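# Move wooden block from bench onto cart floor

## Task

Pick the wooden block up from the bench and lay it flat on the cart's floor at the handle end, next to the profiles. The drop flap must stay open, and anything already in place must still be in place at the end. Finish with both grippers empty and away from the cart, the robot touching nothing, and the robot upright, neither fallen nor tilted.

## Robot and tools

ROBOT. A Rainbow Robotics RB-Y1 in a physics simulator. It has a two-wheel differential base with rear casters, a folding torso (squat, shift, pitch, yaw), a head with pan and tilt, and a left and a right 7-joint arm, each ending in a parallel gripper. There are three cameras: head_camera, left_wrist_camera and right_wrist_camera. The wrist camera cases stick out sideways and can strike things. The base is 0.58 m wide. It reaches 0.10 m in front of the drive axle and 0.57 m behind it, and sweeps a 0.58 m radius when it turns in place. It cannot move sideways.

FRAMES. All positions are in metres. The base frame has its origin on the floor midway between the drive wheels, x forward, y left and z up. The left_hand and right_hand readings give the point between each gripper's pads in this frame. The fingers point along the hand's -z and close along its x. The odometry frame is the base frame where the scene began. base_odometry counts wheel turns only, so slip and bumps distort it. Its heading is in rad, positive to the left.

move. Runs one action plus optional cameras and blocking. An action is one of these: base and/or joints, optionally with min_time_s or contact_limits; target alone or with min_time_s; or contact_limits alone. A move with no action just reports the state and images.
- base: one object {x_m_s, turn_rad_s, for_s}. These are velocities, not positions. x_m_s is forward speed, 0.005 to 0.4 m/s either sign, or 0. turn_rad_s is the turn rate, positive to the left, 0.02 to 1.509 rad/s either sign, or 0. for_s is how long to send them, 0.1 to 5 s. Any velocity left out is 0. The base ramps at 0.4 m/s² (turning 0.5 rad/s²), so it coasts up to 1 s (3.1 s when turning) after for_s. Travel is roughly speed times for_s. If |x| + 0.27|turn| exceeds 0.4, both are scaled down.
- joints: one flat object keyed by joint name, holding absolute angles in rad (grippers: pad opening in m, 0 to 0.1). These are goals, not offsets. Ranges: torso_squat_rad 0–1.2, torso_shift_rad -0.3–0.6, torso_pitch_rad -0.2–1.4 (positive bows forward), torso_yaw_rad -1.5–1.5 (positive left; lift both arms out 0.2 rad or more first). Shoulder_pitch ±2.356 (negative swings the arm forward). left_shoulder_roll_rad 0–3.141 and right_shoulder_roll_rad -3.141–0, with outward as away from the body. Shoulder_yaw ±2.094. Elbow -2.617–0.01 (negative bends). Forearm_roll ±3.141. Wrist_pitch -1.57–1.919. Hand_roll ±2.705. head_pan_rad ±0.523. head_tilt_rad -0.35–1.57 (positive looks down). The torso also has combined limits: squat+shift <= 1.52; squat-shift+pitch <= 1.57; shift+0.5pitch-0.4squat <= 0.7; shift+0.3pitch-0.5squat <= 0.39. Breaking one leaves the torso off_target.
- target: moves a single hand to an absolute pose in the base frame. Keys: side ("left" or "right"); x, y, z in m (-3 to 3) for the pad midpoint; quat_wxyz as four numbers w,x,y,z, in the same form the hand lines print. It is solved once into joint angles, so the hand travels on an arc. Break long moves into short steps. It is refused while another move is still running.
- min_time_s: 0.1 to 8 s, the shortest duration for the arm, head and torso motions.
- contact_limits: {left_gripper_m, right_gripper_m} in mA, 200 to 672.5. This is gripper current and it persists once set. A lower value squeezes more gently.
- cameras: a list drawn from the three camera names or "all". Leaving it out means all; [] means none.
- blocking: true (the default) waits until everything is at rest. false returns in about 0.5 s while motion continues.

To grip, command an opening at least 0.005 m narrower than the object. The gripper then reports off_target or done, and either is fine. Each arm is rated for 3 kg.

wait {seconds 0–10, cameras}: lets time run and reports the state. wait(0) shows how a non-blocking move is progressing. stop {cameras}: brakes every running motion. zoom_image {camera, region [x0,y0,x1,y1] in pixels, at most 504x504}: a closer view of that camera's newest image. read_manual: licence text only. finished_scene {scene: this scene's number}: ends the scene for good.

RESULTS. The move line reads done or the worst status. Statuses are: reached / short / refused (target); off_target (joint rested away from its goal and may still push); contact_stop (torso only); time_out; limit_stop_at_<name> (self-collision guard or built-in limit); not_followed ("joint command not followed", meaning the arm-collision check held it back); torque_fault (10 s freeze); limit_stop_at_motor_heat. If a move is refused, or an unplanned stop happens, the remaining move/wait/finished_scene calls in that reply are skipped. lidar_m lists 12 distances in 30° sectors: first ahead, counting counter-clockwise, "-" for nothing. The sectors sense only at 0.23 m height. motor_effort is wheel load in percent. A wheel at rest above about 30 suggests it is pushing on something. wheel_motors_off=1 means a stalled wheel cut the motors for 2 s. Joint torques, external torques, wrist force and torque are raw and offset, so read them for trends only. A MOTOR HOT line appears at 65 °C, and a brake stop comes at 80 °C. Camera calibration (K, T_world_to_cam) maps the base frame to each camera's pixels. Thinking time lets the simulation run on.

AVOID. Driving into furniture: the base does not stop itself and can tip if the body catches while the wheels push. Heavy load far ahead of the wheels, or sharp stops from a forward drive. Arms colliding or pressing each other, including a gripper closing on the other hand. Pushing arms hard into things, which can cause torque faults. Long stretched-out holds, which heat the motors. Dropping or releasing the block while it is moving. Knocking the cart or closing the drop flap. Before finishing, open the gripper gently, lift the hands away, and back the base off so nothing touches.

Each tool is called as a command line: name --argument value for each argument, lists and objects as JSON in quotes; but a table of rows of numbers goes row by row, as --pt "numbers of a row", without its own name.

## Session

move --joints '{"head_tilt_rad": 0.7}'

Scene clock: 0.83 s.
Joint torques (N m): left_arm=[-1.43 -0.58 0.85 -0.67 -0.1 -0.67 -0.17] | right_arm=[-3.25 -0.62 -0.85 -1.51 0.02 -0.64 0.04]
External joint torques (N m): left_arm=[-0.05 -0.73 0.84 -0.12 -0.1 -0.24 -0.16] | right_arm=[0.35 0.5 -0.81 0.12 -0.05 -0.04 0.02]
Motor temperatures (°C): left_arm=[30 28 32 36 34 33 38] | right_arm=[34 30 32 30 35 36 34]
Wrist force (N): left_arm=[-0.7 1.0 -7.0] | right_arm=[-2.7 1.0 -4.9]
Wrist torque (N m): left_arm=[-0.24 0.04 0.07] | right_arm=[-0.09 -0.11 -0.08]
Wrist force, peak (N): left_arm=[0.1 1.6 -7.9] | right_arm=[-2.9 0.8 -5.4]
move: done
base_odometry: x=+0.000 y=+0.000 heading=+0.000
lidar_m: 0.74 1.02 1.56 4.57 1.51 1.08 1.03 1.08 1.44 3.61 1.09 0.78
base_status: not commanded
joint_positions: torso_squat_rad=+0.350 torso_shift_rad=+0.000 torso_pitch_rad=+0.000 torso_yaw_rad=+0.000 left_shoulder_pitch_rad=+0.037 left_shoulder_roll_rad=+0.004 left_shoulder_yaw_rad=-0.043 left_elbow_rad=-0.196 left_forearm_roll_rad=-0.014 left_wrist_pitch_rad=+0.002 left_hand_roll_rad=+0.027 left_gripper_m=+0.099 right_shoulder_pitch_rad=-0.040 right_shoulder_roll_rad=-0.021 right_shoulder_yaw_rad=-0.018 right_elbow_rad=-0.235 right_forearm_roll_rad=+0.049 right_wrist_pitch_rad=-0.014 right_hand_roll_rad=+0.035 right_gripper_m=+0.099 head_pan_rad=+0.000 head_tilt_rad=+0.700
joint_status: all done
wheel_motors_off: 0
motor_effort: left_wheel=+0(1) right_wheel=+0(2)
chest: x=-0.2280 y=+0.0001 z=+1.2475 quat_wxyz=(+1.000, +0.000, +0.000, +0.000) (m; base frame)
left_hand: x=-0.1598 y=+0.2200 z=+0.5653 quat_wxyz=(+0.997, +0.000, -0.079, -0.009) (m; base frame)
right_hand: x=-0.0823 y=-0.2360 z=+0.5770 quat_wxyz=(+0.989, -0.016, -0.142, +0.041) (m; base frame)
pictures: head_camera, left_wrist_camera, right_wrist_camera
camera_calibration:
head_camera: T_world_to_cam=[[-0.00129999, -0.999504, -0.0314624, 0.0444858], [-0.599497, 0.0259607, -0.799956, 1.08611], [0.800376, 0.0178217, -0.599233, 0.97739], [0, 0, 0, 1]] pos_world=[-0.131105, -0.00115113, 1.45592]
left_wrist_camera: T_world_to_cam=[[0.988724, 0.00955725, 0.149443, 0.0708295], [-0.0605519, -0.88722, 0.457355, -0.0439141], [0.13696, -0.461247, -0.876637, 0.69141], [0, 0, 0, 1]] pos_world=[-0.167385, 0.279272, 0.615616]
right_wrist_camera: T_world_to_cam=[[-0.945892, -0.11441, -0.303643, 0.0691098], [-0.245093, 0.865166, 0.437513, -0.0414065], [0.212646, 0.488261, -0.846394, 0.69334], [0, 0, 0, 1]] pos_world=[-0.0922137, -0.2948, 0.62594]

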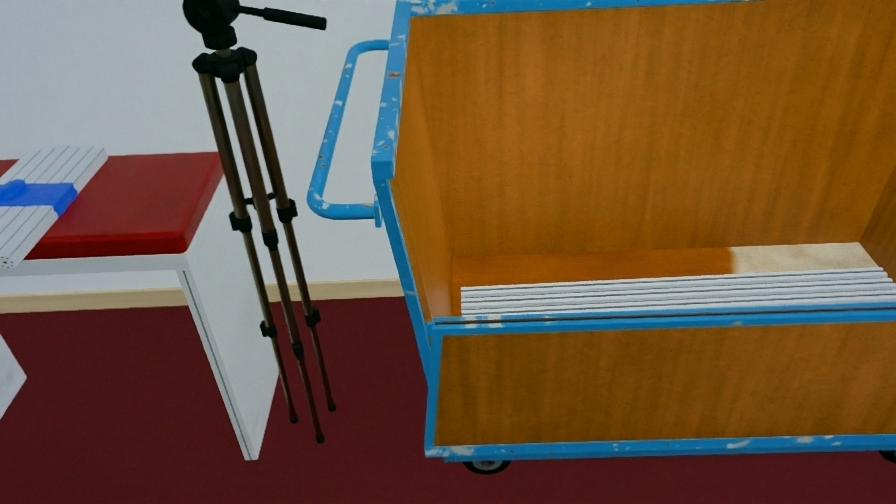

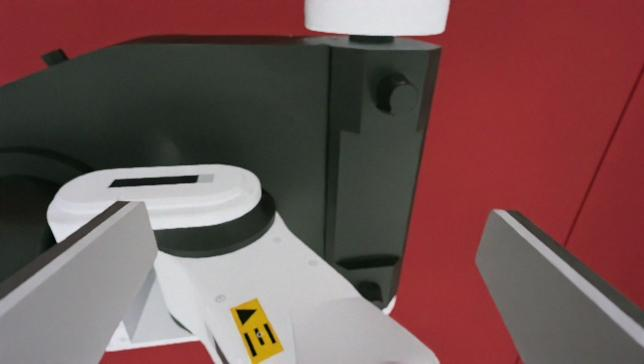

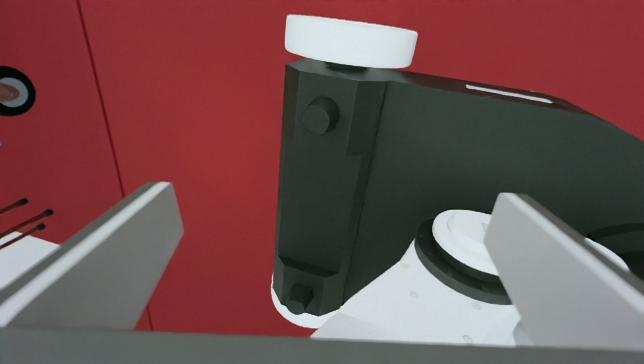

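move --joints '{"head_pan_rad": 0.523, "head_tilt_rad": 0.5}' --cameras '["head_camera"]'

move --joints '{"head_pan_rad": -0.523, "head_tilt_rad": 0.6}' --cameras '["head_camera"]'

Scene clock: 2.97 s.
Joint torques (N m): left_arm=[-1.52 -0.6 0.99 -0.46 -0.06 -0.69 -0.12] | right_arm=[-3.46 -0.72 -0.76 -1.42 -0.09 -0.62 0.04]
External joint torques (N m): left_arm=[-0.13 -0.75 0.98 0.1 -0.06 -0.26 -0.12] | right_arm=[0.13 0.4 -0.72 0.21 -0.15 -0.02 0.02]
Motor temperatures (°C): left_arm=[30 28 32 36 34 33 38] | right_arm=[34 30 32 30 35 36 34]
Wrist force (N): left_arm=[-0.3 1.1 -7.2] | right_arm=[-2.2 0.8 -4.7]
Wrist torque (N m): left_arm=[-0.27 0.12 0.08] | right_arm=[-0.05 -0.06 -0.08]
Wrist force, peak (N): left_arm=[-0.7 1.3 -8.3] | right_arm=[-2.9 1.1 -5.5]
move: done
base_odometry: x=+0.000 y=+0.000 heading=+0.000
lidar_m: 0.74 1.03 1.57 4.57 1.51 1.08 1.03 1.07 1.45 3.61 1.10 0.78
base_status: not commanded
joint_positions: torso_squat_rad=+0.350 torso_shift_rad=+0.000 torso_pitch_rad=+0.000 torso_yaw_rad=+0.000 left_shoulder_pitch_rad=+0.037 left_shoulder_roll_rad=+0.004 left_shoulder_yaw_rad=-0.043 left_elbow_rad=-0.196 left_forearm_roll_rad=-0.014 left_wrist_pitch_rad=+0.002 left_hand_roll_rad=+0.027 left_gripper_m=+0.099 right_shoulder_pitch_rad=-0.040 right_shoulder_roll_rad=-0.021 right_shoulder_yaw_rad=-0.018 right_elbow_rad=-0.235 right_forearm_roll_rad=+0.049 right_wrist_pitch_rad=-0.014 right_hand_roll_rad=+0.035 right_gripper_m=+0.099 head_pan_rad=+0.523 head_tilt_rad=+0.500
joint_status: all done
wheel_motors_off: 0
motor_effort: left_wheel=+1(1) right_wheel=+0(1)
chest: x=-0.2280 y=+0.0001 z=+1.2475 quat_wxyz=(+1.000, +0.000, +0.000, +0.000) (m; base frame)
left_hand: x=-0.1598 y=+0.2200 z=+0.5653 quat_wxyz=(+0.997, +0.000, -0.079, -0.009) (m; base frame)
right_hand: x=-0.0823 y=-0.2360 z=+0.5770 quat_wxyz=(+0.989, -0.016, -0.142, +0.041) (m; base frame)
pictures: head_camera
camera_calibration:
head_camera: T_world_to_cam=[[0.503401, -0.863493, -0.0310847, 0.147916], [-0.384376, -0.191575, -0.90308, 1.27976], [0.773849, 0.46656, -0.428345, 0.724562], [0, 0, 0, 1]] pos_world=[-0.143255, 0.0348411, 1.47068]

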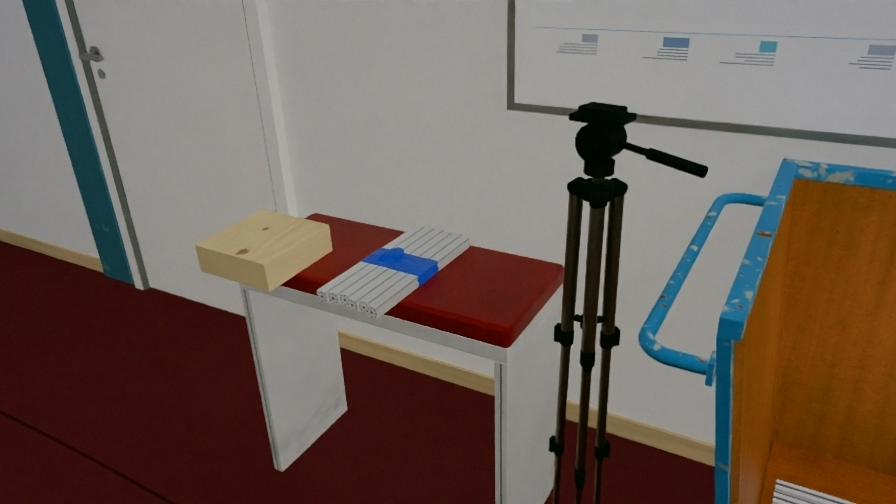

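Scene clock: 4.33 s.
Joint torques (N m): left_arm=[-1.66 -0.49 0.53 -0.41 -0.11 -0.67 0.03] | right_arm=[-3.45 -0.52 -0.61 -1.47 -0.21 -0.51 0.02]
External joint torques (N m): left_arm=[-0.28 -0.64 0.51 0.15 -0.11 -0.25 0.04] | right_arm=[0.15 0.6 -0.57 0.16 -0.27 0.09 0]
Motor temperatures (°C): left_arm=[30 28 32 36 34 33 38] | right_arm=[34 30 32 30 35 36 34]
Wrist force (N): left_arm=[-0.1 1.2 -8.0] | right_arm=[-2.3 1.4 -5.0]
Wrist torque (N m): left_arm=[-0.28 0.14 0.08] | right_arm=[-0.16 -0.04 -0.07]
Wrist force, peak (N): left_arm=[-0.2 1.4 -8.1] | right_arm=[-2.9 1.6 -5.1]
move: done
base_odometry: x=+0.000 y=+0.000 heading=+0.000
lidar_m: 0.73 1.03 1.56 4.58 1.53 1.08 1.02 1.07 1.44 3.60 1.11 0.78
base_status: not commanded
joint_positions: torso_squat_rad=+0.350 torso_shift_rad=+0.000 torso_pitch_rad=+0.000 torso_yaw_rad=+0.000 left_shoulder_pitch_rad=+0.037 left_shoulder_roll_rad=+0.004 left_shoulder_yaw_rad=-0.043 left_elbow_rad=-0.196 left_forearm_roll_rad=-0.014 left_wrist_pitch_rad=+0.002 left_hand_roll_rad=+0.027 left_gripper_m=+0.099 right_shoulder_pitch_rad=-0.040 right_shoulder_roll_rad=-0.021 right_shoulder_yaw_rad=-0.018 right_elbow_rad=-0.235 right_forearm_roll_rad=+0.049 right_wrist_pitch_rad=-0.014 right_hand_roll_rad=+0.035 right_gripper_m=+0.099 head_pan_rad=-0.523 head_tilt_rad=+0.600
joint_status: all done
wheel_motors_off: 0
motor_effort: left_wheel=+0(1) right_wheel=+2(2)
chest: x=-0.2280 y=+0.0001 z=+1.2475 quat_wxyz=(+1.000, +0.000, +0.000, +0.000) (m; base frame)
left_hand: x=-0.1598 y=+0.2200 z=+0.5653 quat_wxyz=(+0.997, +0.000, -0.079, -0.009) (m; base frame)
right_hand: x=-0.0823 y=-0.2360 z=+0.5770 quat_wxyz=(+0.989, -0.016, -0.142, +0.041) (m; base frame)
pictures: head_camera
camera_calibration:
head_camera: T_world_to_cam=[[-0.497577, -0.86685, -0.031444, -0.057767], [-0.43459, 0.280501, -0.855833, 1.20089], [0.750699, -0.412177, -0.516295, 0.847185], [0, 0, 0, 1]] pos_world=[-0.142829, -0.0377371, 1.46335]

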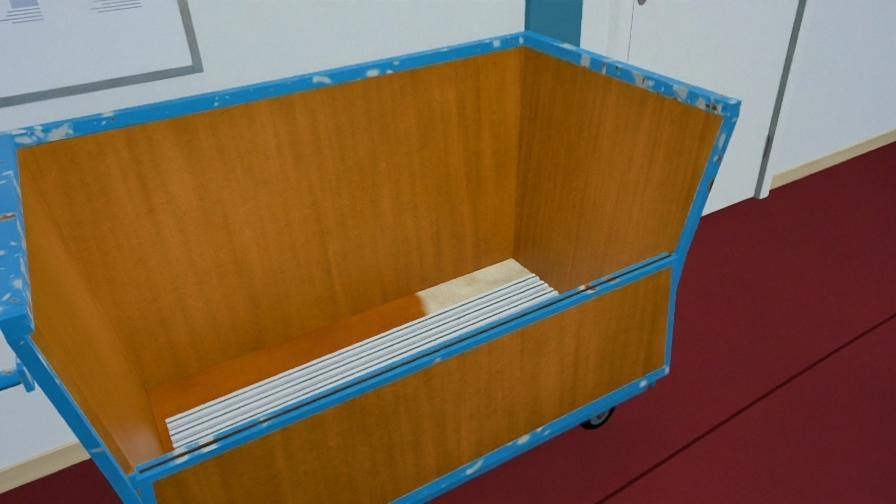

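move --base '{"turn_rad_s": 0.8, "for_s": 1.9667}' --joints '{"head_pan_rad": 0, "head_tilt_rad": 0.5}' --cameras '["head_camera"]'

move --base '{"x_m_s": 0.4, "for_s": 3.1667}' --cameras '["head_camera"]'

move --base '{"turn_rad_s": -0.8, "for_s": 1.9667}'

Scene clock: 16.83 s.
Joint torques (N m): left_arm=[-1.69 -0.94 0.97 -0.33 -0.14 -0.65 -0.02] | right_arm=[-3.36 -0.91 -0.84 -1.37 0.03 -0.56 0.04]
External joint torques (N m): left_arm=[-0.31 -1.1 0.96 0.22 -0.14 -0.23 -0.01] | right_arm=[0.24 0.2 -0.8 0.26 -0.03 0.04 0.03]
Motor temperatures (°C): left_arm=[30 28 32 36 34 33 38] | right_arm=[34 30 32 30 35 36 34]
Wrist force (N): left_arm=[-0.1 0.9 -7.3] | right_arm=[-2.7 1.2 -4.5]
Wrist torque (N m): left_arm=[-0.31 0.10 0.08] | right_arm=[-0.08 -0.10 -0.09]
Wrist force, peak (N): left_arm=[0.1 1.4 -8.5] | right_arm=[-2.7 1.6 -5.5]
move: done
base_odometry: x=+0.000 y=+0.000 heading=+1.573
lidar_m: 4.37 1.50 1.06 1.02 1.06 1.44 3.73 1.10 0.80 0.77 1.03 1.56
base_status: done (sent for 1.97 of 1.97 s)
joint_positions: torso_squat_rad=+0.350 torso_shift_rad=+0.000 torso_pitch_rad=+0.000 torso_yaw_rad=+0.000 left_shoulder_pitch_rad=+0.037 left_shoulder_roll_rad=+0.004 left_shoulder_yaw_rad=-0.043 left_elbow_rad=-0.196 left_forearm_roll_rad=-0.014 left_wrist_pitch_rad=+0.002 left_hand_roll_rad=+0.027 left_gripper_m=+0.099 right_shoulder_pitch_rad=-0.040 right_shoulder_roll_rad=-0.021 right_shoulder_yaw_rad=-0.018 right_elbow_rad=-0.235 right_forearm_roll_rad=+0.049 right_wrist_pitch_rad=-0.014 right_hand_roll_rad=+0.035 right_gripper_m=+0.099 head_pan_rad=+0.000 head_tilt_rad=+0.500
joint_status: all done
wheel_motors_off: 0
motor_effort: left_wheel=+5(34) right_wheel=+19(50)
chest: x=-0.2280 y=+0.0001 z=+1.2475 quat_wxyz=(+1.000, +0.000, +0.000, +0.000) (m; base frame)
left_hand: x=-0.1598 y=+0.2200 z=+0.5653 quat_wxyz=(+0.997, +0.000, -0.079, -0.009) (m; base frame)
right_hand: x=-0.0823 y=-0.2360 z=+0.5770 quat_wxyz=(+0.989, -0.016, -0.142, +0.041) (m; base frame)
pictures: head_camera
camera_calibration:
head_camera: T_world_to_cam=[[0.00497538, -0.999504, -0.0310936, 0.0451468], [-0.428579, 0.0259621, -0.903131, 1.27067], [0.903491, 0.0178195, -0.428237, 0.751211], [0, 0, 0, 1]] pos_world=[-0.134354, -0.00125112, 1.47068]

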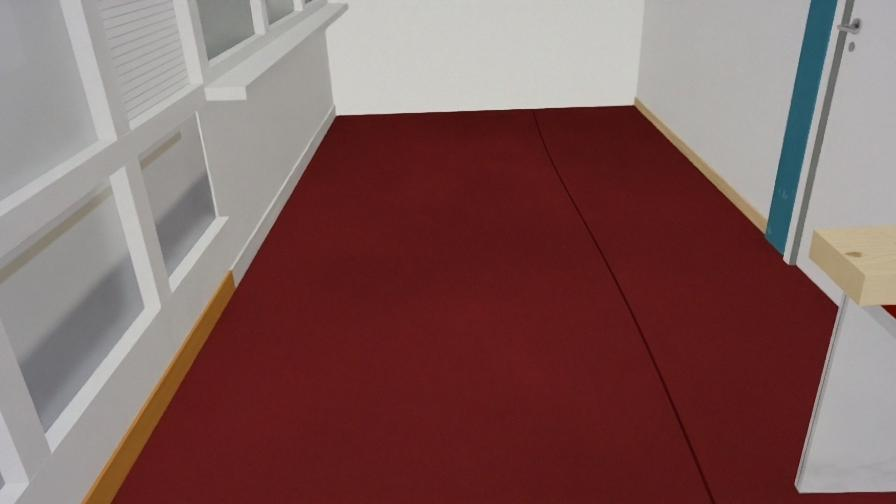

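Scene clock: 21.33 s.
Joint torques (N m): left_arm=[-1.18 -0.88 0.88 -0.41 -0.1 -0.67 -0.05] | right_arm=[-3.21 -0.68 -0.81 -1.28 -0.07 -0.46 -0.04]
External joint torques (N m): left_arm=[0.2 -1.03 0.86 0.14 -0.1 -0.25 -0.04] | right_arm=[0.39 0.44 -0.76 0.35 -0.13 0.14 -0.05]
Motor temperatures (°C): left_arm=[30 28 32 35 34 33 38] | right_arm=[34 30 32 30 35 36 34]
Wrist force (N): left_arm=[-0.3 1.0 -6.9] | right_arm=[-2.7 1.5 -5.2]
Wrist torque (N m): left_arm=[-0.24 0.09 0.06] | right_arm=[-0.11 -0.11 -0.09]
Wrist force, peak (N): left_arm=[-0.2 2.0 -8.4] | right_arm=[-3.3 0.7 -5.2]
move: done
base_odometry: x=-0.004 y=+1.267 heading=+1.574
lidar_m: 4.33 1.52 1.11 1.04 1.08 1.48 3.85 1.41 1.15 0.90 1.52 2.07
base_status: done (sent for 3.17 of 3.17 s)
joint_positions: torso_squat_rad=+0.350 torso_shift_rad=+0.000 torso_pitch_rad=+0.000 torso_yaw_rad=+0.000 left_shoulder_pitch_rad=+0.037 left_shoulder_roll_rad=+0.004 left_shoulder_yaw_rad=-0.043 left_elbow_rad=-0.196 left_forearm_roll_rad=-0.014 left_wrist_pitch_rad=+0.002 left_hand_roll_rad=+0.027 left_gripper_m=+0.099 right_shoulder_pitch_rad=-0.040 right_shoulder_roll_rad=-0.021 right_shoulder_yaw_rad=-0.018 right_elbow_rad=-0.235 right_forearm_roll_rad=+0.049 right_wrist_pitch_rad=-0.014 right_hand_roll_rad=+0.035 right_gripper_m=+0.099 head_pan_rad=+0.000 head_tilt_rad=+0.500
joint_status: not commanded
wheel_motors_off: 0
motor_effort: left_wheel=+17(47) right_wheel=-14(50)
chest: x=-0.2280 y=+0.0001 z=+1.2475 quat_wxyz=(+1.000, +0.000, +0.000, +0.000) (m; base frame)
left_hand: x=-0.1597 y=+0.2200 z=+0.5653 quat_wxyz=(+0.997, +0.000, -0.079, -0.009) (m; base frame)
right_hand: x=-0.0823 y=-0.2360 z=+0.5770 quat_wxyz=(+0.989, -0.016, -0.142, +0.041) (m; base frame)
pictures: head_camera
camera_calibration:
head_camera: T_world_to_cam=[[0.00497219, -0.999504, -0.0310958, 0.0451492], [-0.4287, 0.0259631, -0.903074, 1.27061], [0.903433, 0.017821, -0.428359, 0.751292], [0, 0, 0, 1]] pos_world=[-0.134254, -0.00125112, 1.47068]

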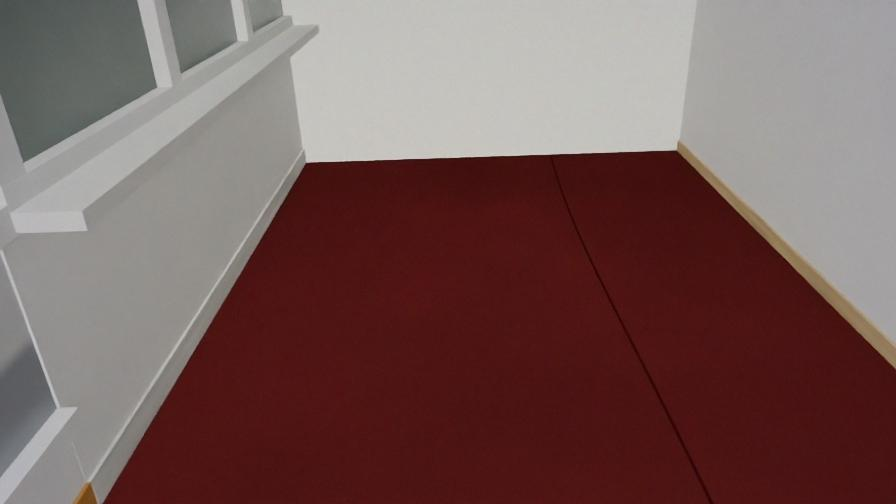

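Scene clock: 25.27 s.
Joint torques (N m): left_arm=[-1.25 -0.96 0.76 -0.51 -0.07 -0.71 -0.05] | right_arm=[-3.56 -0.44 -0.93 -1.33 0.03 -0.56 0.03]
External joint torques (N m): left_arm=[0.13 -1.11 0.75 0.05 -0.07 -0.28 -0.04] | right_arm=[0.04 0.69 -0.89 0.3 -0.04 0.04 0.02]
Motor temperatures (°C): left_arm=[30 28 32 35 34 33 38] | right_arm=[34 30 32 30 35 36 34]
Wrist force (N): left_arm=[0.2 1.2 -7.4] | right_arm=[-2.6 1.7 -4.9]
Wrist torque (N m): left_arm=[-0.28 0.17 0.09] | right_arm=[-0.17 -0.10 -0.10]
Wrist force, peak (N): left_arm=[-0.4 1.8 -8.2] | right_arm=[-2.6 1.5 -5.3]
move: done
base_odometry: x=-0.004 y=+1.266 heading=+0.001
lidar_m: 0.89 1.51 2.03 4.33 1.55 1.11 1.05 1.10 1.47 3.68 1.38 1.14
base_status: done (sent for 1.97 of 1.97 s)
joint_positions: torso_squat_rad=+0.350 torso_shift_rad=+0.000 torso_pitch_rad=+0.000 torso_yaw_rad=+0.000 left_shoulder_pitch_rad=+0.037 left_shoulder_roll_rad=+0.004 left_shoulder_yaw_rad=-0.043 left_elbow_rad=-0.196 left_forearm_roll_rad=-0.014 left_wrist_pitch_rad=+0.002 left_hand_roll_rad=+0.027 left_gripper_m=+0.099 right_shoulder_pitch_rad=-0.040 right_shoulder_roll_rad=-0.021 right_shoulder_yaw_rad=-0.018 right_elbow_rad=-0.235 right_forearm_roll_rad=+0.049 right_wrist_pitch_rad=-0.014 right_hand_roll_rad=+0.035 right_gripper_m=+0.099 head_pan_rad=+0.000 head_tilt_rad=+0.500
joint_status: not commanded
wheel_motors_off: 0
motor_effort: left_wheel=+23(45) right_wheel=+3(50)
chest: x=-0.2280 y=+0.0001 z=+1.2475 quat_wxyz=(+1.000, +0.000, +0.000, +0.000) (m; base frame)
left_hand: x=-0.1597 y=+0.2200 z=+0.5653 quat_wxyz=(+0.997, +0.000, -0.079, -0.009) (m; base frame)
right_hand: x=-0.0823 y=-0.2360 z=+0.5770 quat_wxyz=(+0.989, -0.016, -0.142, +0.041) (m; base frame)
pictures: head_camera, left_wrist_camera, right_wrist_camera
camera_calibration:
head_camera: T_world_to_cam=[[0.00497105, -0.999504, -0.0310937, 0.0451459], [-0.42866, 0.0259625, -0.903093, 1.27065], [0.903452, 0.017818, -0.428319, 0.751235], [0, 0, 0, 1]] pos_world=[-0.134254, -0.00125111, 1.47068]
left_wrist_camera: T_world_to_cam=[[0.988718, 0.00947006, 0.149489, 0.0708245], [-0.0606496, -0.887221, 0.45734, -0.0439209], [0.136961, -0.461247, -0.876637, 0.69141], [0, 0, 0, 1]] pos_world=[-0.167386, 0.279273, 0.615616]
right_wrist_camera: T_world_to_cam=[[-0.945849, -0.114447, -0.303764, 0.0691791], [-0.245178, 0.865167, 0.437463, -0.0413822], [0.21274, 0.48825, -0.846377, 0.693334], [0, 0, 0, 1]] pos_world=[-0.092213, -0.294801, 0.62594]

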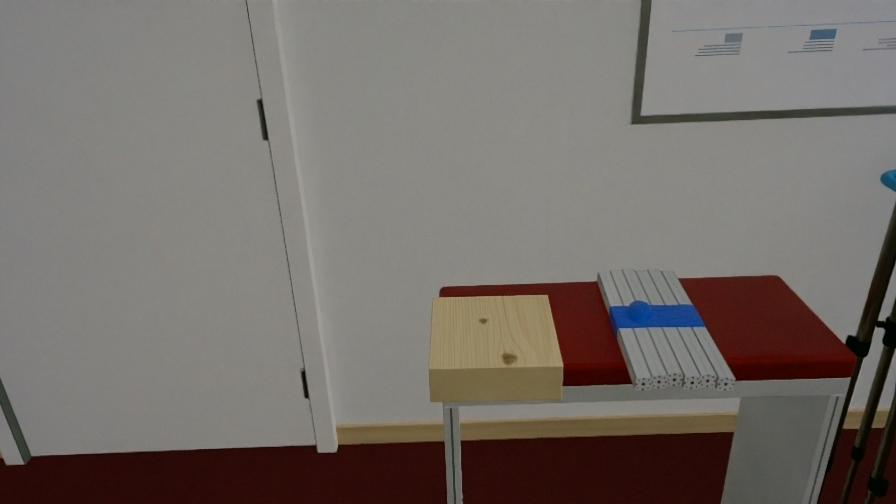

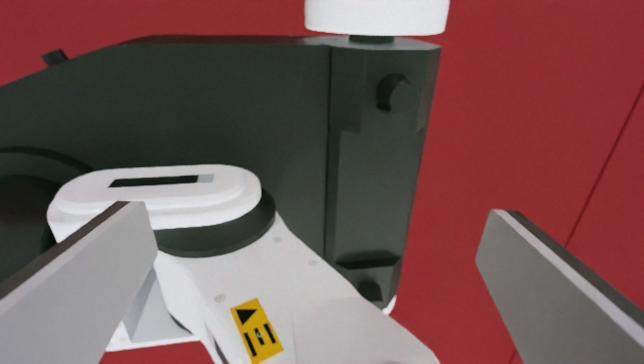

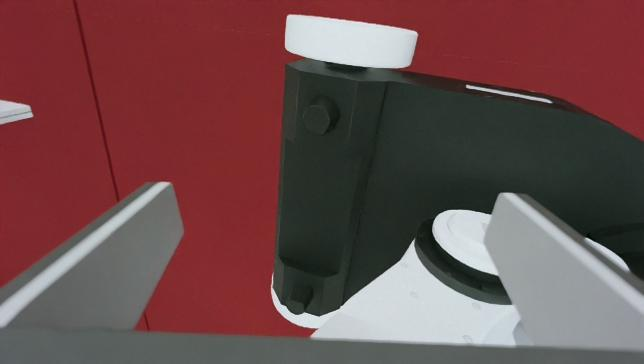

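move --base '{"x_m_s": 0.3, "for_s": 1.1667}' --joints '{"torso_squat_rad": 0.85, "torso_pitch_rad": 0.3, "head_tilt_rad": 0.55, "right_shoulder_roll_rad": -0.3, "right_elbow_rad": -1.6,"right_shoulder_pitch_rad":0.5}' --cameras '["head_camera", "right_wrist_camera"]'

Scene clock: 46.70 s.
Joint torques (N m): left_arm=[6.28 -0.63 0.47 2.75 -0.06 -0.1 -0.06] | right_arm=[6.85 -6.38 -3.95 -6.41 -0.01 -1.14 -0.05]
External joint torques (N m): left_arm=[-0.5 -0.88 0.44 0.09 -0.05 -0.28 -0.06] | right_arm=[1.24 -0.29 -0.01 -0.23 -0.14 0.2 -0.08]
Motor temperatures (°C): left_arm=[30 28 32 35 34 33 37] | right_arm=[34 30 32 30 35 36 34]
Wrist force (N): left_arm=[1.1 1.3 -7.8] | right_arm=[-5.1 3.1 -2.6]
Wrist torque (N m): left_arm=[-0.29 0.11 0.07] | right_arm=[-0.25 -0.25 -0.12]
Wrist force, peak (N): left_arm=[1.8 1.2 -8.4] | right_arm=[-5.5 3.5 -3.0]
move: done
base_odometry: x=+0.346 y=+1.267 heading=+0.001
lidar_m: 0.54 1.18 1.59 4.05 2.05 1.47 1.40 1.46 1.94 1.68 0.88 0.96
base_status: done (sent for 1.17 of 1.17 s)
joint_positions: torso_squat_rad=+0.850 torso_shift_rad=+0.000 torso_pitch_rad=+0.300 torso_yaw_rad=+0.000 left_shoulder_pitch_rad=+0.037 left_shoulder_roll_rad=+0.004 left_shoulder_yaw_rad=-0.043 left_elbow_rad=-0.196 left_forearm_roll_rad=-0.014 left_wrist_pitch_rad=+0.002 left_hand_roll_rad=+0.027 left_gripper_m=+0.099 right_shoulder_pitch_rad=+0.500 right_shoulder_roll_rad=-0.300 right_shoulder_yaw_rad=-0.018 right_elbow_rad=-1.600 right_forearm_roll_rad=+0.049 right_wrist_pitch_rad=-0.014 right_hand_roll_rad=+0.035 right_gripper_m=+0.099 head_pan_rad=+0.000 head_tilt_rad=+0.550
joint_status: all done
wheel_motors_off: 0
motor_effort: left_wheel=-10(46) right_wheel=+8(49)
chest: x=-0.1365 y=+0.0001 z=+1.0381 quat_wxyz=(+0.989, +0.000, +0.149, +0.000) (m; base frame)
left_hand: x=-0.2729 y=+0.2200 z=+0.3662 quat_wxyz=(+0.997, -0.002, +0.070, -0.009) (m; base frame)
right_hand: x=+0.0489 y=-0.3872 z=+0.5685 quat_wxyz=(+0.901, -0.148, -0.388, +0.125) (m; base frame)
pictures: head_camera, right_wrist_camera
camera_calibration:
head_camera: T_world_to_cam=[[-0.00606336, -0.999502, -0.0309827, 0.0366571], [-0.712358, 0.0260614, -0.701332, 0.868986], [0.70179, 0.0178183, -0.712161, 0.855447], [0, 0, 0, 1]] pos_world=[0.0189064, -0.00125082, 1.2198]
right_wrist_camera: T_world_to_cam=[[-0.644653, -0.371495, -0.668142, 0.266226], [-0.493965, 0.869455, -0.00682873, 0.391721], [0.583457, 0.325637, -0.744002, 0.592714], [0, 0, 0, 1]] pos_world=[0.0192963, -0.434691, 0.621533]

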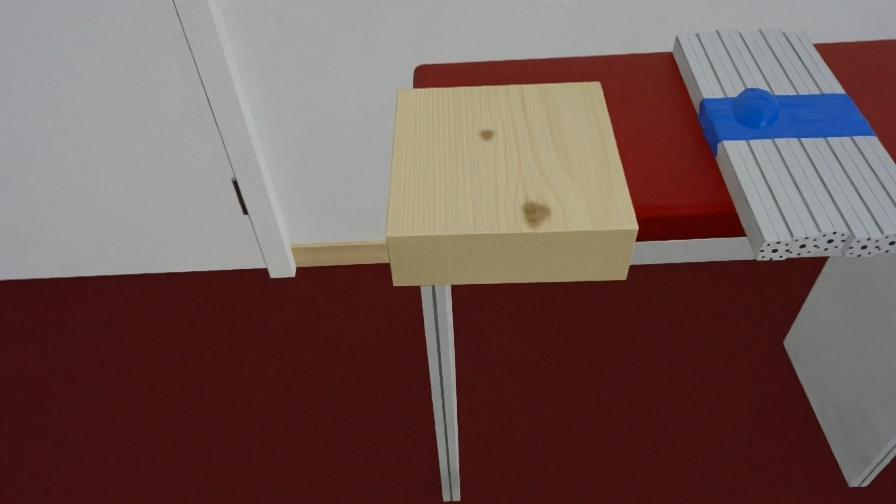

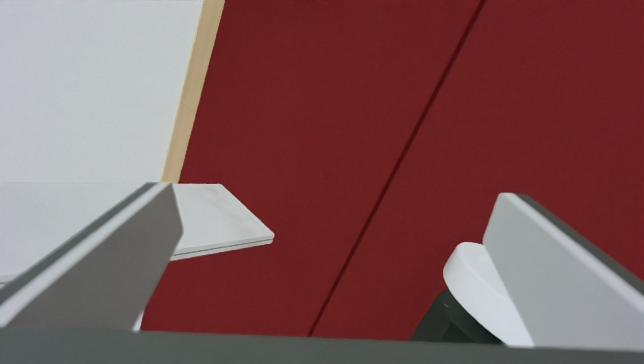

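move --target '{"side":"right","x":0.33,"y":-0.05,"z":0.772,"quat_wxyz":[0.7071,0,-0.7071,0]}' --min_time_s 2

Scene clock: 54.93 s.
Joint torques (N m): left_arm=[6.67 -0.8 0.71 2.76 -0.07 -0.04 -0.08] | right_arm=[-9.72 6.22 0.18 -9.43 1.1 -0.66 0.01]
External joint torques (N m): left_arm=[-0.1 -1.05 0.69 0.1 -0.07 -0.21 -0.08] | right_arm=[-0.86 1.44 -0.19 0.07 -0.14 -0.21 -0.04]
Motor temperatures (°C): left_arm=[30 28 32 35 34 33 37] | right_arm=[34 30 32 30 35 36 34]
Wrist force (N): left_arm=[1.7 1.2 -7.7] | right_arm=[-7.2 0.6 1.0]
Wrist torque (N m): left_arm=[-0.25 0.23 0.07] | right_arm=[-0.10 -0.42 -0.12]
Wrist force, peak (N): left_arm=[1.8 1.3 -8.7] | right_arm=[-7.9 0.5 1.5]
move: done
base_odometry: x=+0.346 y=+1.267 heading=+0.001
lidar_m: 0.54 1.19 1.59 4.05 2.06 1.47 1.40 1.46 1.94 1.66 0.88 0.95
base_status: not commanded
joint_positions: torso_squat_rad=+0.850 torso_shift_rad=+0.000 torso_pitch_rad=+0.300 torso_yaw_rad=+0.000 left_shoulder_pitch_rad=+0.037 left_shoulder_roll_rad=+0.004 left_shoulder_yaw_rad=-0.043 left_elbow_rad=-0.196 left_forearm_roll_rad=-0.014 left_wrist_pitch_rad=+0.002 left_hand_roll_rad=+0.027 left_gripper_m=+0.099 right_shoulder_pitch_rad=-0.269 right_shoulder_roll_rad=+0.000 right_shoulder_yaw_rad=+0.537 right_elbow_rad=-1.462 right_forearm_roll_rad=-1.343 right_wrist_pitch_rad=-0.645 right_hand_roll_rad=+1.335 right_gripper_m=+0.099 head_pan_rad=+0.000 head_tilt_rad=+0.550
joint_status: all done
wheel_motors_off: 0
motor_effort: left_wheel=-10(10) right_wheel=+9(11)
chest: x=-0.1365 y=+0.0001 z=+1.0381 quat_wxyz=(+0.989, +0.000, +0.149, +0.000) (m; base frame)
left_hand: x=-0.2729 y=+0.2200 z=+0.3662 quat_wxyz=(+0.997, -0.002, +0.070, -0.009) (m; base frame)
right_hand: x=+0.3299 y=-0.0501 z=+0.7718 quat_wxyz=(+0.707, +0.000, -0.707, +0.000) (m; base frame)
right_hand_status: reached (checked arc, planned for 2.0 s): 0 mm and 0.1 deg off.
pictures: head_camera, left_wrist_camera, right_wrist_camera
camera_calibration:
head_camera: T_world_to_cam=[[-0.00606336, -0.999502, -0.0309827, 0.0366571], [-0.712358, 0.0260614, -0.701332, 0.868986], [0.70179, 0.0178183, -0.712161, 0.855447], [0, 0, 0, 1]] pos_world=[0.0189064, -0.00125082, 1.2198]
left_wrist_camera: T_world_to_cam=[[0.98874, 0.00941649, -0.149345, 0.32188], [0.0771519, -0.887222, 0.454845, 0.0787633], [-0.128219, -0.461246, -0.877959, 0.460542], [0, 0, 0, 1]] pos_world=[-0.265282, 0.279273, 0.416583]
right_wrist_camera: T_world_to_cam=[[0.027284, -0.0288944, -0.99921, 0.759488], [-0.507298, 0.860899, -0.0387469, 0.267533], [0.861339, 0.507954, 0.00883065, -0.193397], [0, 0, 0, 1]] pos_world=[0.281577, -0.110137, 0.770962]

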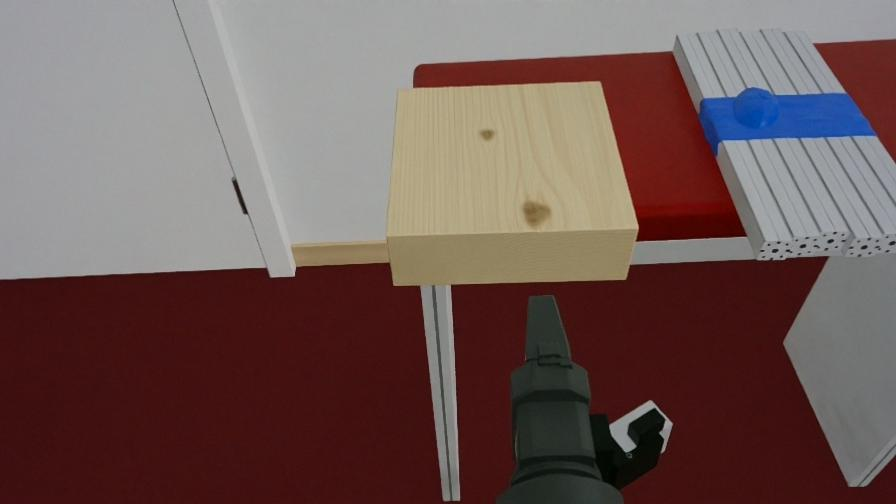

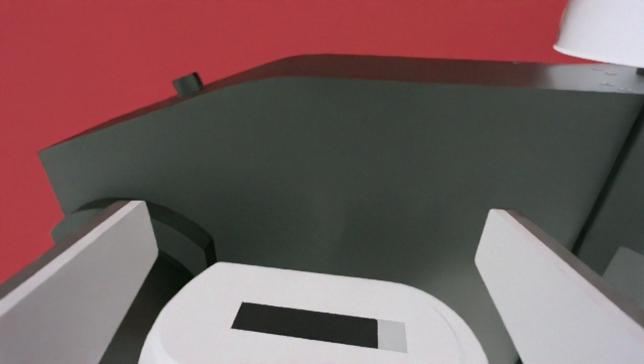

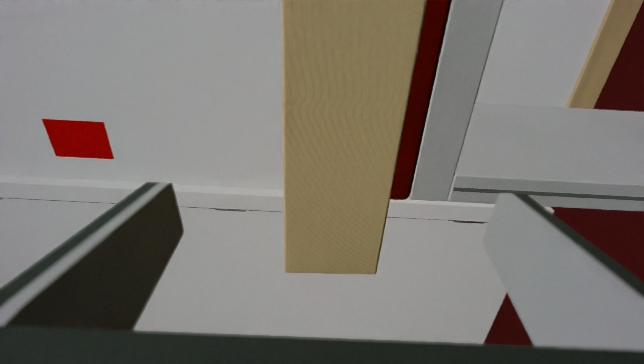

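move --target '{"side":"right","x":0.41,"y":-0.042,"z":0.772,"quat_wxyz":[0.7071,0,-0.7071,0]}' --min_time_s 1.5 --cameras '["head_camera", "right_wrist_camera"]'

move --target '{"side":"right","x":0.465,"y":-0.042,"z":0.772,"quat_wxyz":[0.7071,0,-0.7071,0]}' --min_time_s 1.5 --cameras '["head_camera", "right_wrist_camera"]'

Scene clock: 60.23 s.
Joint torques (N m): left_arm=[6.47 -0.83 0.79 2.71 -0.12 0.03 0.03] | right_arm=[-15.84 4.66 -2.45 -9.19 0.86 -0.75 -0.16]
External joint torques (N m): left_arm=[-0.31 -1.08 0.76 0.05 -0.12 -0.14 0.02] | right_arm=[-1.86 1.5 -1.65 0.02 -0.39 -0.12 -0.21]
Motor temperatures (°C): left_arm=[30 28 32 35 34 33 37] | right_arm=[34 30 32 30 35 36 34]
Wrist force (N): left_arm=[2.0 1.2 -8.0] | right_arm=[-7.2 0.5 1.1]
Wrist torque (N m): left_arm=[-0.29 0.27 0.08] | right_arm=[-0.11 -0.40 -0.11]
Wrist force, peak (N): left_arm=[2.2 1.8 -8.6] | right_arm=[-7.9 1.2 1.4]
move: done
base_odometry: x=+0.346 y=+1.267 heading=+0.001
lidar_m: 0.54 1.18 1.59 4.05 2.06 1.46 1.40 1.46 1.95 1.69 0.87 0.95
base_status: not commanded
joint_positions: torso_squat_rad=+0.850 torso_shift_rad=+0.000 torso_pitch_rad=+0.300 torso_yaw_rad=+0.000 left_shoulder_pitch_rad=+0.037 left_shoulder_roll_rad=+0.004 left_shoulder_yaw_rad=-0.043 left_elbow_rad=-0.196 left_forearm_roll_rad=-0.014 left_wrist_pitch_rad=+0.002 left_hand_roll_rad=+0.027 left_gripper_m=+0.099 right_shoulder_pitch_rad=-0.597 right_shoulder_roll_rad=+0.000 right_shoulder_yaw_rad=+0.476 right_elbow_rad=-1.128 right_forearm_roll_rad=-1.427 right_wrist_pitch_rad=-0.664 right_hand_roll_rad=+1.240 right_gripper_m=+0.099 head_pan_rad=+0.000 head_tilt_rad=+0.550
joint_status: all done
wheel_motors_off: 0
motor_effort: left_wheel=-9(10) right_wheel=+7(11)
chest: x=-0.1365 y=+0.0001 z=+1.0381 quat_wxyz=(+0.989, +0.000, +0.149, +0.000) (m; base frame)
left_hand: x=-0.2729 y=+0.2200 z=+0.3662 quat_wxyz=(+0.997, -0.002, +0.070, -0.009) (m; base frame)
right_hand: x=+0.4096 y=-0.0423 z=+0.7724 quat_wxyz=(+0.708, +0.000, -0.706, +0.001) (m; base frame)
right_hand_status: reached (checked arc, planned for 1.5 s): 1 mm and 0.2 deg off.
pictures: head_camera, right_wrist_camera
camera_calibration:
head_camera: T_world_to_cam=[[-0.00606336, -0.999502, -0.0309827, 0.0366571], [-0.712358, 0.0260614, -0.701332, 0.868986], [0.70179, 0.0178183, -0.712161, 0.855447], [0, 0, 0, 1]] pos_world=[0.0189064, -0.00125082, 1.2198]
right_wrist_camera: T_world_to_cam=[[0.0228251, -0.030308, -0.99928, 0.759938], [-0.508132, 0.860454, -0.0377039, 0.300815], [0.860977, 0.508626, 0.00423947, -0.262209], [0, 0, 0, 1]] pos_world=[0.361264, -0.102438, 0.771844]

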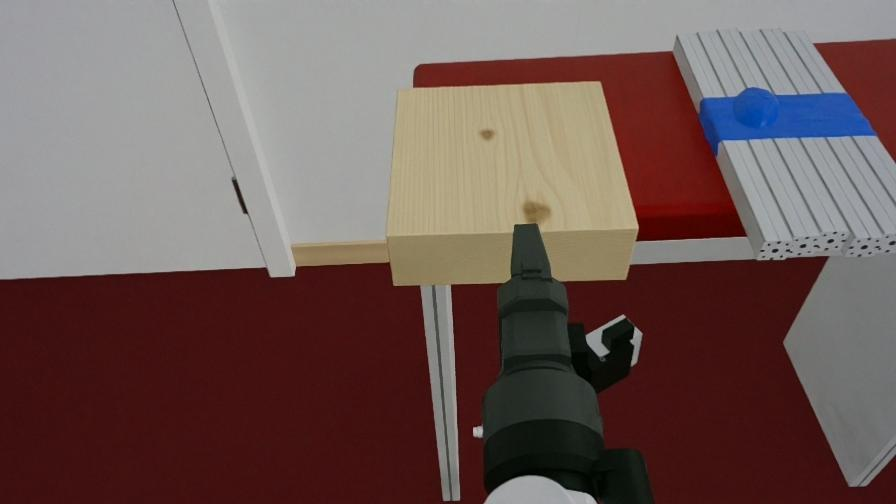

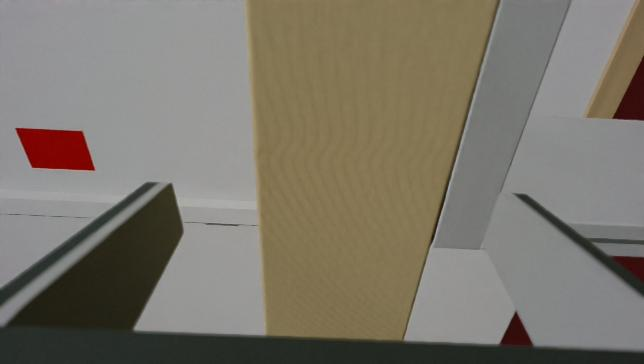

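Scene clock: 62.07 s.
Joint torques (N m): left_arm=[6.38 -0.59 0.79 2.65 -0.02 -0.06 -0.1] | right_arm=[-19.21 2.31 -3.17 -8.12 1.33 -1.25 -0.13]
External joint torques (N m): left_arm=[-0.4 -0.84 0.77 -0.01 -0.01 -0.23 -0.1] | right_arm=[-1.48 1.55 -1.95 0.17 0.15 -0.2 -0.18]
Motor temperatures (°C): left_arm=[30 28 32 35 34 33 37] | right_arm=[34 30 32 30 35 36 34]
Wrist force (N): left_arm=[2.0 0.8 -8.1] | right_arm=[-7.3 0.6 1.3]
Wrist torque (N m): left_arm=[-0.25 0.30 0.10] | right_arm=[-0.10 -0.40 -0.12]
Wrist force, peak (N): left_arm=[2.2 1.5 -8.5] | right_arm=[-7.8 0.3 1.3]
move: done
base_odometry: x=+0.346 y=+1.267 heading=+0.001
lidar_m: 0.53 1.19 1.58 4.05 2.06 1.48 1.40 1.46 1.94 1.68 0.88 0.94
base_status: not commanded
joint_positions: torso_squat_rad=+0.850 torso_shift_rad=+0.000 torso_pitch_rad=+0.300 torso_yaw_rad=+0.000 left_shoulder_pitch_rad=+0.037 left_shoulder_roll_rad=+0.004 left_shoulder_yaw_rad=-0.043 left_elbow_rad=-0.196 left_forearm_roll_rad=-0.014 left_wrist_pitch_rad=+0.002 left_hand_roll_rad=+0.027 left_gripper_m=+0.099 right_shoulder_pitch_rad=-0.881 right_shoulder_roll_rad=+0.000 right_shoulder_yaw_rad=+0.476 right_elbow_rad=-0.734 right_forearm_roll_rad=-1.390 right_wrist_pitch_rad=-0.695 right_hand_roll_rad=+0.994 right_gripper_m=+0.099 head_pan_rad=+0.000 head_tilt_rad=+0.550
joint_status: all done
wheel_motors_off: 0
motor_effort: left_wheel=-9(10) right_wheel=+9(11)
chest: x=-0.1365 y=+0.0001 z=+1.0381 quat_wxyz=(+0.989, +0.000, +0.149, +0.000) (m; base frame)
left_hand: x=-0.2729 y=+0.2200 z=+0.3662 quat_wxyz=(+0.997, -0.002, +0.070, -0.009) (m; base frame)
right_hand: x=+0.4649 y=-0.0422 z=+0.7720 quat_wxyz=(+0.708, +0.000, -0.707, +0.000) (m; base frame)
right_hand_status: reached (checked arc, planned for 1.5 s): 0 mm and 0.1 deg off.
pictures: head_camera, right_wrist_camera
camera_calibration:
head_camera: T_world_to_cam=[[-0.00606336, -0.999502, -0.0309827, 0.0366571], [-0.712358, 0.0260614, -0.701332, 0.868986], [0.70179, 0.0178183, -0.712161, 0.855447], [0, 0, 0, 1]] pos_world=[0.0189064, -0.00125082, 1.2198]
right_wrist_camera: T_world_to_cam=[[0.0251809, -0.0296475, -0.999243, 0.757252], [-0.507384, 0.860867, -0.038328, 0.328889], [0.861352, 0.507965, 0.0066347, -0.311911], [0, 0, 0, 1]] pos_world=[0.416471, -0.102239, 0.771354]

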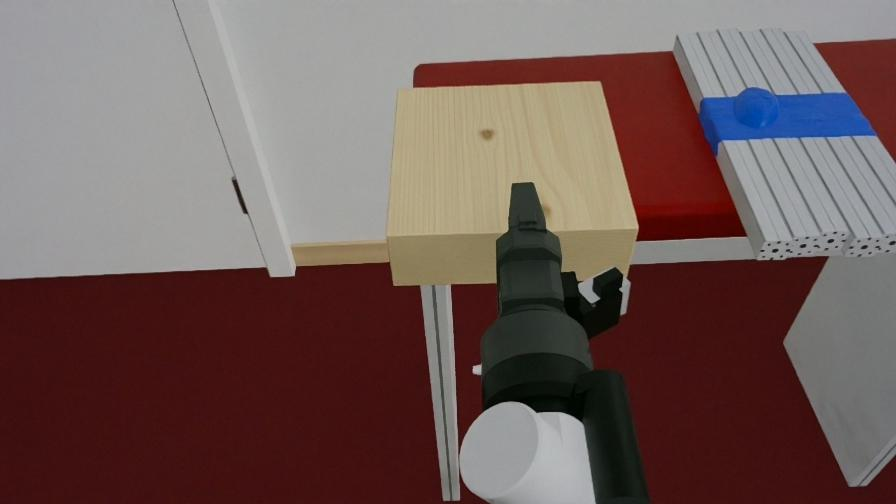

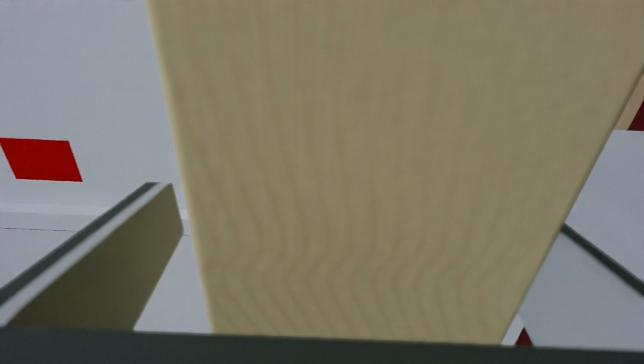

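move --target '{"side":"right","x":0.473,"y":-0.03,"z":0.769,"quat_wxyz":[0.7071,0,-0.7071,0]}' --min_time_s 1 --cameras '[]'

move --joints '{"right_gripper_m": 0.045}'

Scene clock: 65.40 s.
Joint torques (N m): left_arm=[6.71 -0.61 1.02 2.76 -0.14 -0.07 -0.02] | right_arm=[-20.72 1.36 -1.1 -6.44 0.9 -1.42 -0.06]
External joint torques (N m): left_arm=[-0.07 -0.86 1 0.1 -0.14 -0.24 -0.03] | right_arm=[-1.79 1.54 0.45 0.19 -0.3 -0.18 -0.11]
Motor temperatures (°C): left_arm=[30 28 32 35 34 33 37] | right_arm=[34 30 32 30 35 36 34]
Wrist force (N): left_arm=[1.7 1.3 -7.1] | right_arm=[-7.5 0.6 1.0]
Wrist torque (N m): left_arm=[-0.27 0.26 0.09] | right_arm=[-0.12 -0.43 -0.07]
Wrist force, peak (N): left_arm=[2.2 1.6 -8.4] | right_arm=[-7.9 0.5 1.9]
move: done
base_odometry: x=+0.346 y=+1.267 heading=+0.001
lidar_m: 0.53 1.18 1.59 4.06 2.07 1.46 1.38 1.46 1.94 1.69 0.87 0.95
base_status: not commanded
joint_positions: torso_squat_rad=+0.850 torso_shift_rad=+0.000 torso_pitch_rad=+0.300 torso_yaw_rad=+0.000 left_shoulder_pitch_rad=+0.037 left_shoulder_roll_rad=+0.004 left_shoulder_yaw_rad=-0.043 left_elbow_rad=-0.196 left_forearm_roll_rad=-0.014 left_wrist_pitch_rad=+0.002 left_hand_roll_rad=+0.027 left_gripper_m=+0.099 right_shoulder_pitch_rad=-1.033 right_shoulder_roll_rad=+0.000 right_shoulder_yaw_rad=+0.696 right_elbow_rad=-0.519 right_forearm_roll_rad=-1.566 right_wrist_pitch_rad=-0.798 right_hand_roll_rad=+0.868 right_gripper_m=+0.099 head_pan_rad=+0.000 head_tilt_rad=+0.550
joint_status: all done
wheel_motors_off: 0
motor_effort: left_wheel=-9(10) right_wheel=+9(11)
chest: x=-0.1365 y=+0.0001 z=+1.0381 quat_wxyz=(+0.989, +0.000, +0.149, +0.000) (m; base frame)
left_hand: x=-0.2729 y=+0.2200 z=+0.3662 quat_wxyz=(+0.997, -0.002, +0.070, -0.009) (m; base frame)
right_hand: x=+0.4730 y=-0.0305 z=+0.7691 quat_wxyz=(+0.708, +0.000, -0.706, +0.001) (m; base frame)
right_hand_status: reached (checked arc, planned for 1.0 s): 1 mm and 0.1 deg off.
pictures: none
No camera images: "cameras" was empty.

Scene clock: 66.53 s.
Joint torques (N m): left_arm=[6.72 -0.89 0.51 2.64 -0.1 -0.04 0] | right_arm=[-20.66 1.07 -1.13 -7.43 1.31 -1.79 -0.05]
External joint torques (N m): left_arm=[-0.06 -1.14 0.49 -0.03 -0.09 -0.22 -0.01] | right_arm=[-1.73 1.25 0.42 -0.79 0.11 -0.55 -0.1]
Motor temperatures (°C): left_arm=[30 28 32 35 34 33 37] | right_arm=[34 30 32 30 35 36 34]
Wrist force (N): left_arm=[1.9 1.2 -7.2] | right_arm=[-11.8 1.3 0.2]
Wrist torque (N m): left_arm=[-0.32 0.23 0.06] | right_arm=[-0.12 -0.74 -0.31]
Wrist force, peak (N): left_arm=[2.4 1.0 -8.3] | right_arm=[-12.6 0.7 0.4]
move: off_target
base_odometry: x=+0.346 y=+1.267 heading=+0.001
lidar_m: 0.54 1.19 1.59 4.06 2.07 1.47 1.39 1.46 1.94 1.68 0.88 0.94
base_status: not commanded
joint_positions: torso_squat_rad=+0.850 torso_shift_rad=+0.000 torso_pitch_rad=+0.300 torso_yaw_rad=+0.000 left_shoulder_pitch_rad=+0.037 left_shoulder_roll_rad=+0.004 left_shoulder_yaw_rad=-0.043 left_elbow_rad=-0.196 left_forearm_roll_rad=-0.014 left_wrist_pitch_rad=+0.002 left_hand_roll_rad=+0.027 left_gripper_m=+0.099 right_shoulder_pitch_rad=-1.033 right_shoulder_roll_rad=+0.000 right_shoulder_yaw_rad=+0.696 right_elbow_rad=-0.518 right_forearm_roll_rad=-1.566 right_wrist_pitch_rad=-0.798 right_hand_roll_rad=+0.868 right_gripper_m=+0.074 head_pan_rad=+0.000 head_tilt_rad=+0.550
joint_status: right_gripper_m off_target (ended at +0.074, target +0.045)
wheel_motors_off: 0
motor_effort: left_wheel=-9(10) right_wheel=+9(12)
chest: x=-0.1365 y=+0.0001 z=+1.0381 quat_wxyz=(+0.989, +0.000, +0.149, +0.000) (m; base frame)
left_hand: x=-0.2729 y=+0.2200 z=+0.3662 quat_wxyz=(+0.997, -0.002, +0.071, -0.009) (m; base frame)
right_hand: x=+0.4729 y=-0.0306 z=+0.7689 quat_wxyz=(+0.708, +0.000, -0.706, +0.001) (m; base frame)
pictures: head_camera, left_wrist_camera, right_wrist_camera
camera_calibration:
head_camera: T_world_to_cam=[[-0.00606336, -0.999502, -0.0309827, 0.0366571], [-0.712358, 0.0260614, -0.701332, 0.868986], [0.70179, 0.0178183, -0.712161, 0.855447], [0, 0, 0, 1]] pos_world=[0.0189064, -0.00125082, 1.2198]
left_wrist_camera: T_world_to_cam=[[0.98872, 0.00945724, -0.149477, 0.321918], [0.0772477, -0.887225, 0.454824, 0.0787983], [-0.128318, -0.46124, -0.877948, 0.460509], [0, 0, 0, 1]] pos_world=[-0.265282, 0.279273, 0.416583]
right_wrist_camera: T_world_to_cam=[[0.02401, -0.0293958, -0.999279, 0.754837], [-0.507704, 0.860714, -0.0375184, 0.322391], [0.861197, 0.508239, 0.00574138, -0.323981], [0, 0, 0, 1]] pos_world=[0.424567, -0.0906373, 0.768249]

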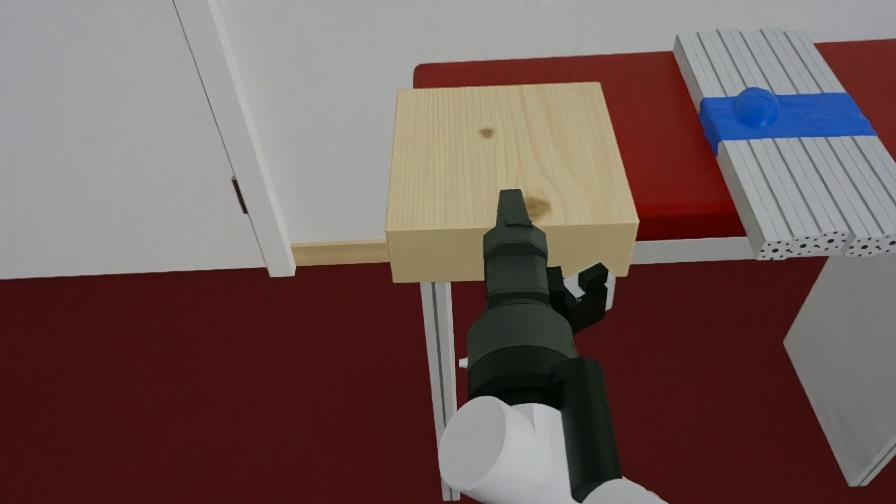

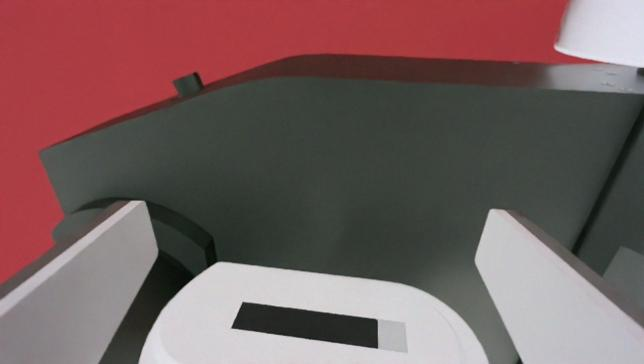

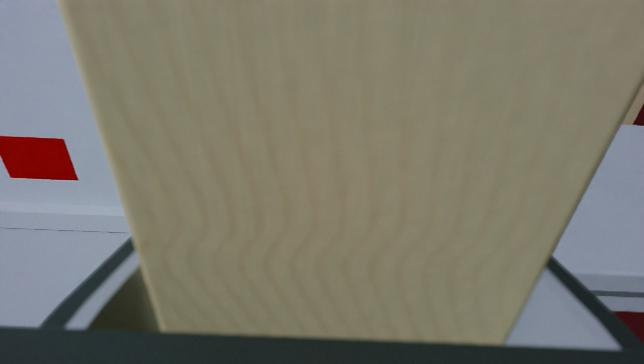

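move --joints '{"torso_squat_rad": 0.78}' --min_time_s 2 --cameras '["head_camera", "right_wrist_camera"]'

Scene clock: 70.13 s.
Joint torques (N m): left_arm=[6.5 -0.72 0.81 2.7 -0.1 -0.02 -0.01] | right_arm=[-32.67 0.88 -0.58 -14.76 4.64 -6.04 -0.08]
External joint torques (N m): left_arm=[-0.31 -0.97 0.79 0.02 -0.1 -0.19 -0.01] | right_arm=[-13.81 1.03 0.96 -8.14 3.45 -4.79 -0.13]
Motor temperatures (°C): left_arm=[30 28 32 35 34 32 37] | right_arm=[34 30 32 30 36 36 34]
Wrist force (N): left_arm=[1.6 1.3 -8.0] | right_arm=[-28.9 1.2 0.3]
Wrist torque (N m): left_arm=[-0.28 0.25 0.08] | right_arm=[-0.07 1.80 0.04]
Wrist force, peak (N): left_arm=[2.2 1.9 -8.4] | right_arm=[-29.6 1.5 0.5]
move: done
base_odometry: x=+0.346 y=+1.267 heading=+0.001
lidar_m: 0.54 1.18 1.59 4.06 2.06 1.46 1.40 1.47 1.95 1.69 0.88 0.95
base_status: not commanded
joint_positions: torso_squat_rad=+0.780 torso_shift_rad=+0.000 torso_pitch_rad=+0.301 torso_yaw_rad=+0.000 left_shoulder_pitch_rad=+0.037 left_shoulder_roll_rad=+0.004 left_shoulder_yaw_rad=-0.043 left_elbow_rad=-0.196 left_forearm_roll_rad=-0.014 left_wrist_pitch_rad=+0.002 left_hand_roll_rad=+0.027 left_gripper_m=+0.099 right_shoulder_pitch_rad=-1.030 right_shoulder_roll_rad=+0.000 right_shoulder_yaw_rad=+0.696 right_elbow_rad=-0.517 right_forearm_roll_rad=-1.566 right_wrist_pitch_rad=-0.797 right_hand_roll_rad=+0.868 right_gripper_m=+0.074 head_pan_rad=+0.000 head_tilt_rad=+0.550
joint_status: all done
wheel_motors_off: 0
motor_effort: left_wheel=-9(10) right_wheel=+10(11)
chest: x=-0.1360 y=+0.0001 z=+1.0737 quat_wxyz=(+0.989, +0.000, +0.150, +0.000) (m; base frame)
left_hand: x=-0.2732 y=+0.2200 z=+0.4019 quat_wxyz=(+0.997, -0.002, +0.071, -0.009) (m; base frame)
right_hand: x=+0.4723 y=-0.0316 z=+0.8012 quat_wxyz=(+0.710, -0.001, -0.704, +0.000) (m; base frame)
pictures: head_camera, right_wrist_camera
camera_calibration:
head_camera: T_world_to_cam=[[-0.00610243, -0.999502, -0.0309732, 0.0377478], [-0.71325, 0.02606, -0.700425, 0.893264], [0.700883, 0.0178173, -0.713054, 0.881239], [0, 0, 0, 1]] pos_world=[0.0197061, -0.00125082, 1.2552]
right_wrist_camera: T_world_to_cam=[[0.0178511, -0.0304127, -0.999378, 0.790072], [-0.506824, 0.861328, -0.0352647, 0.321997], [0.861865, 0.507138, -0.0000382068, -0.31879], [0, 0, 0, 1]] pos_world=[0.423846, -0.091646, 0.800924]

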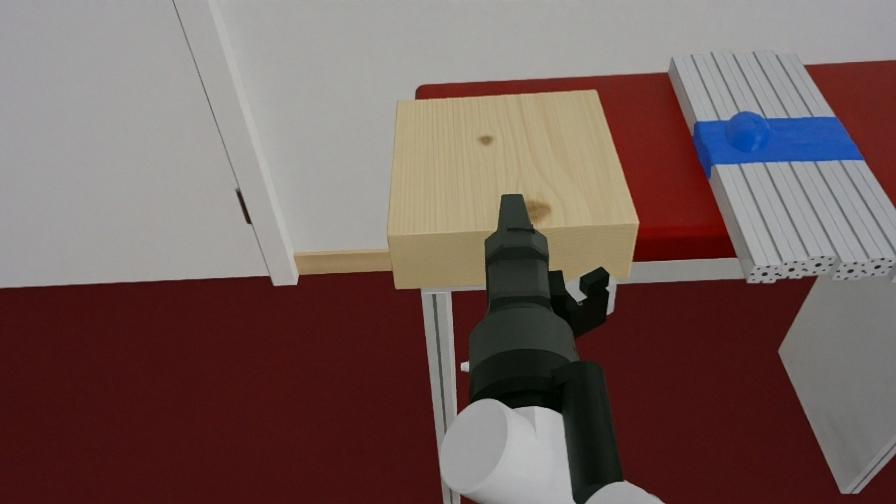

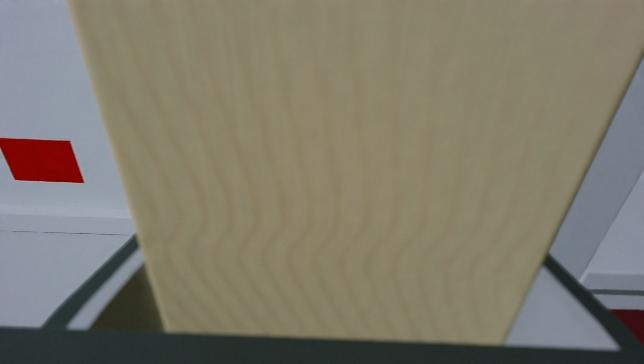

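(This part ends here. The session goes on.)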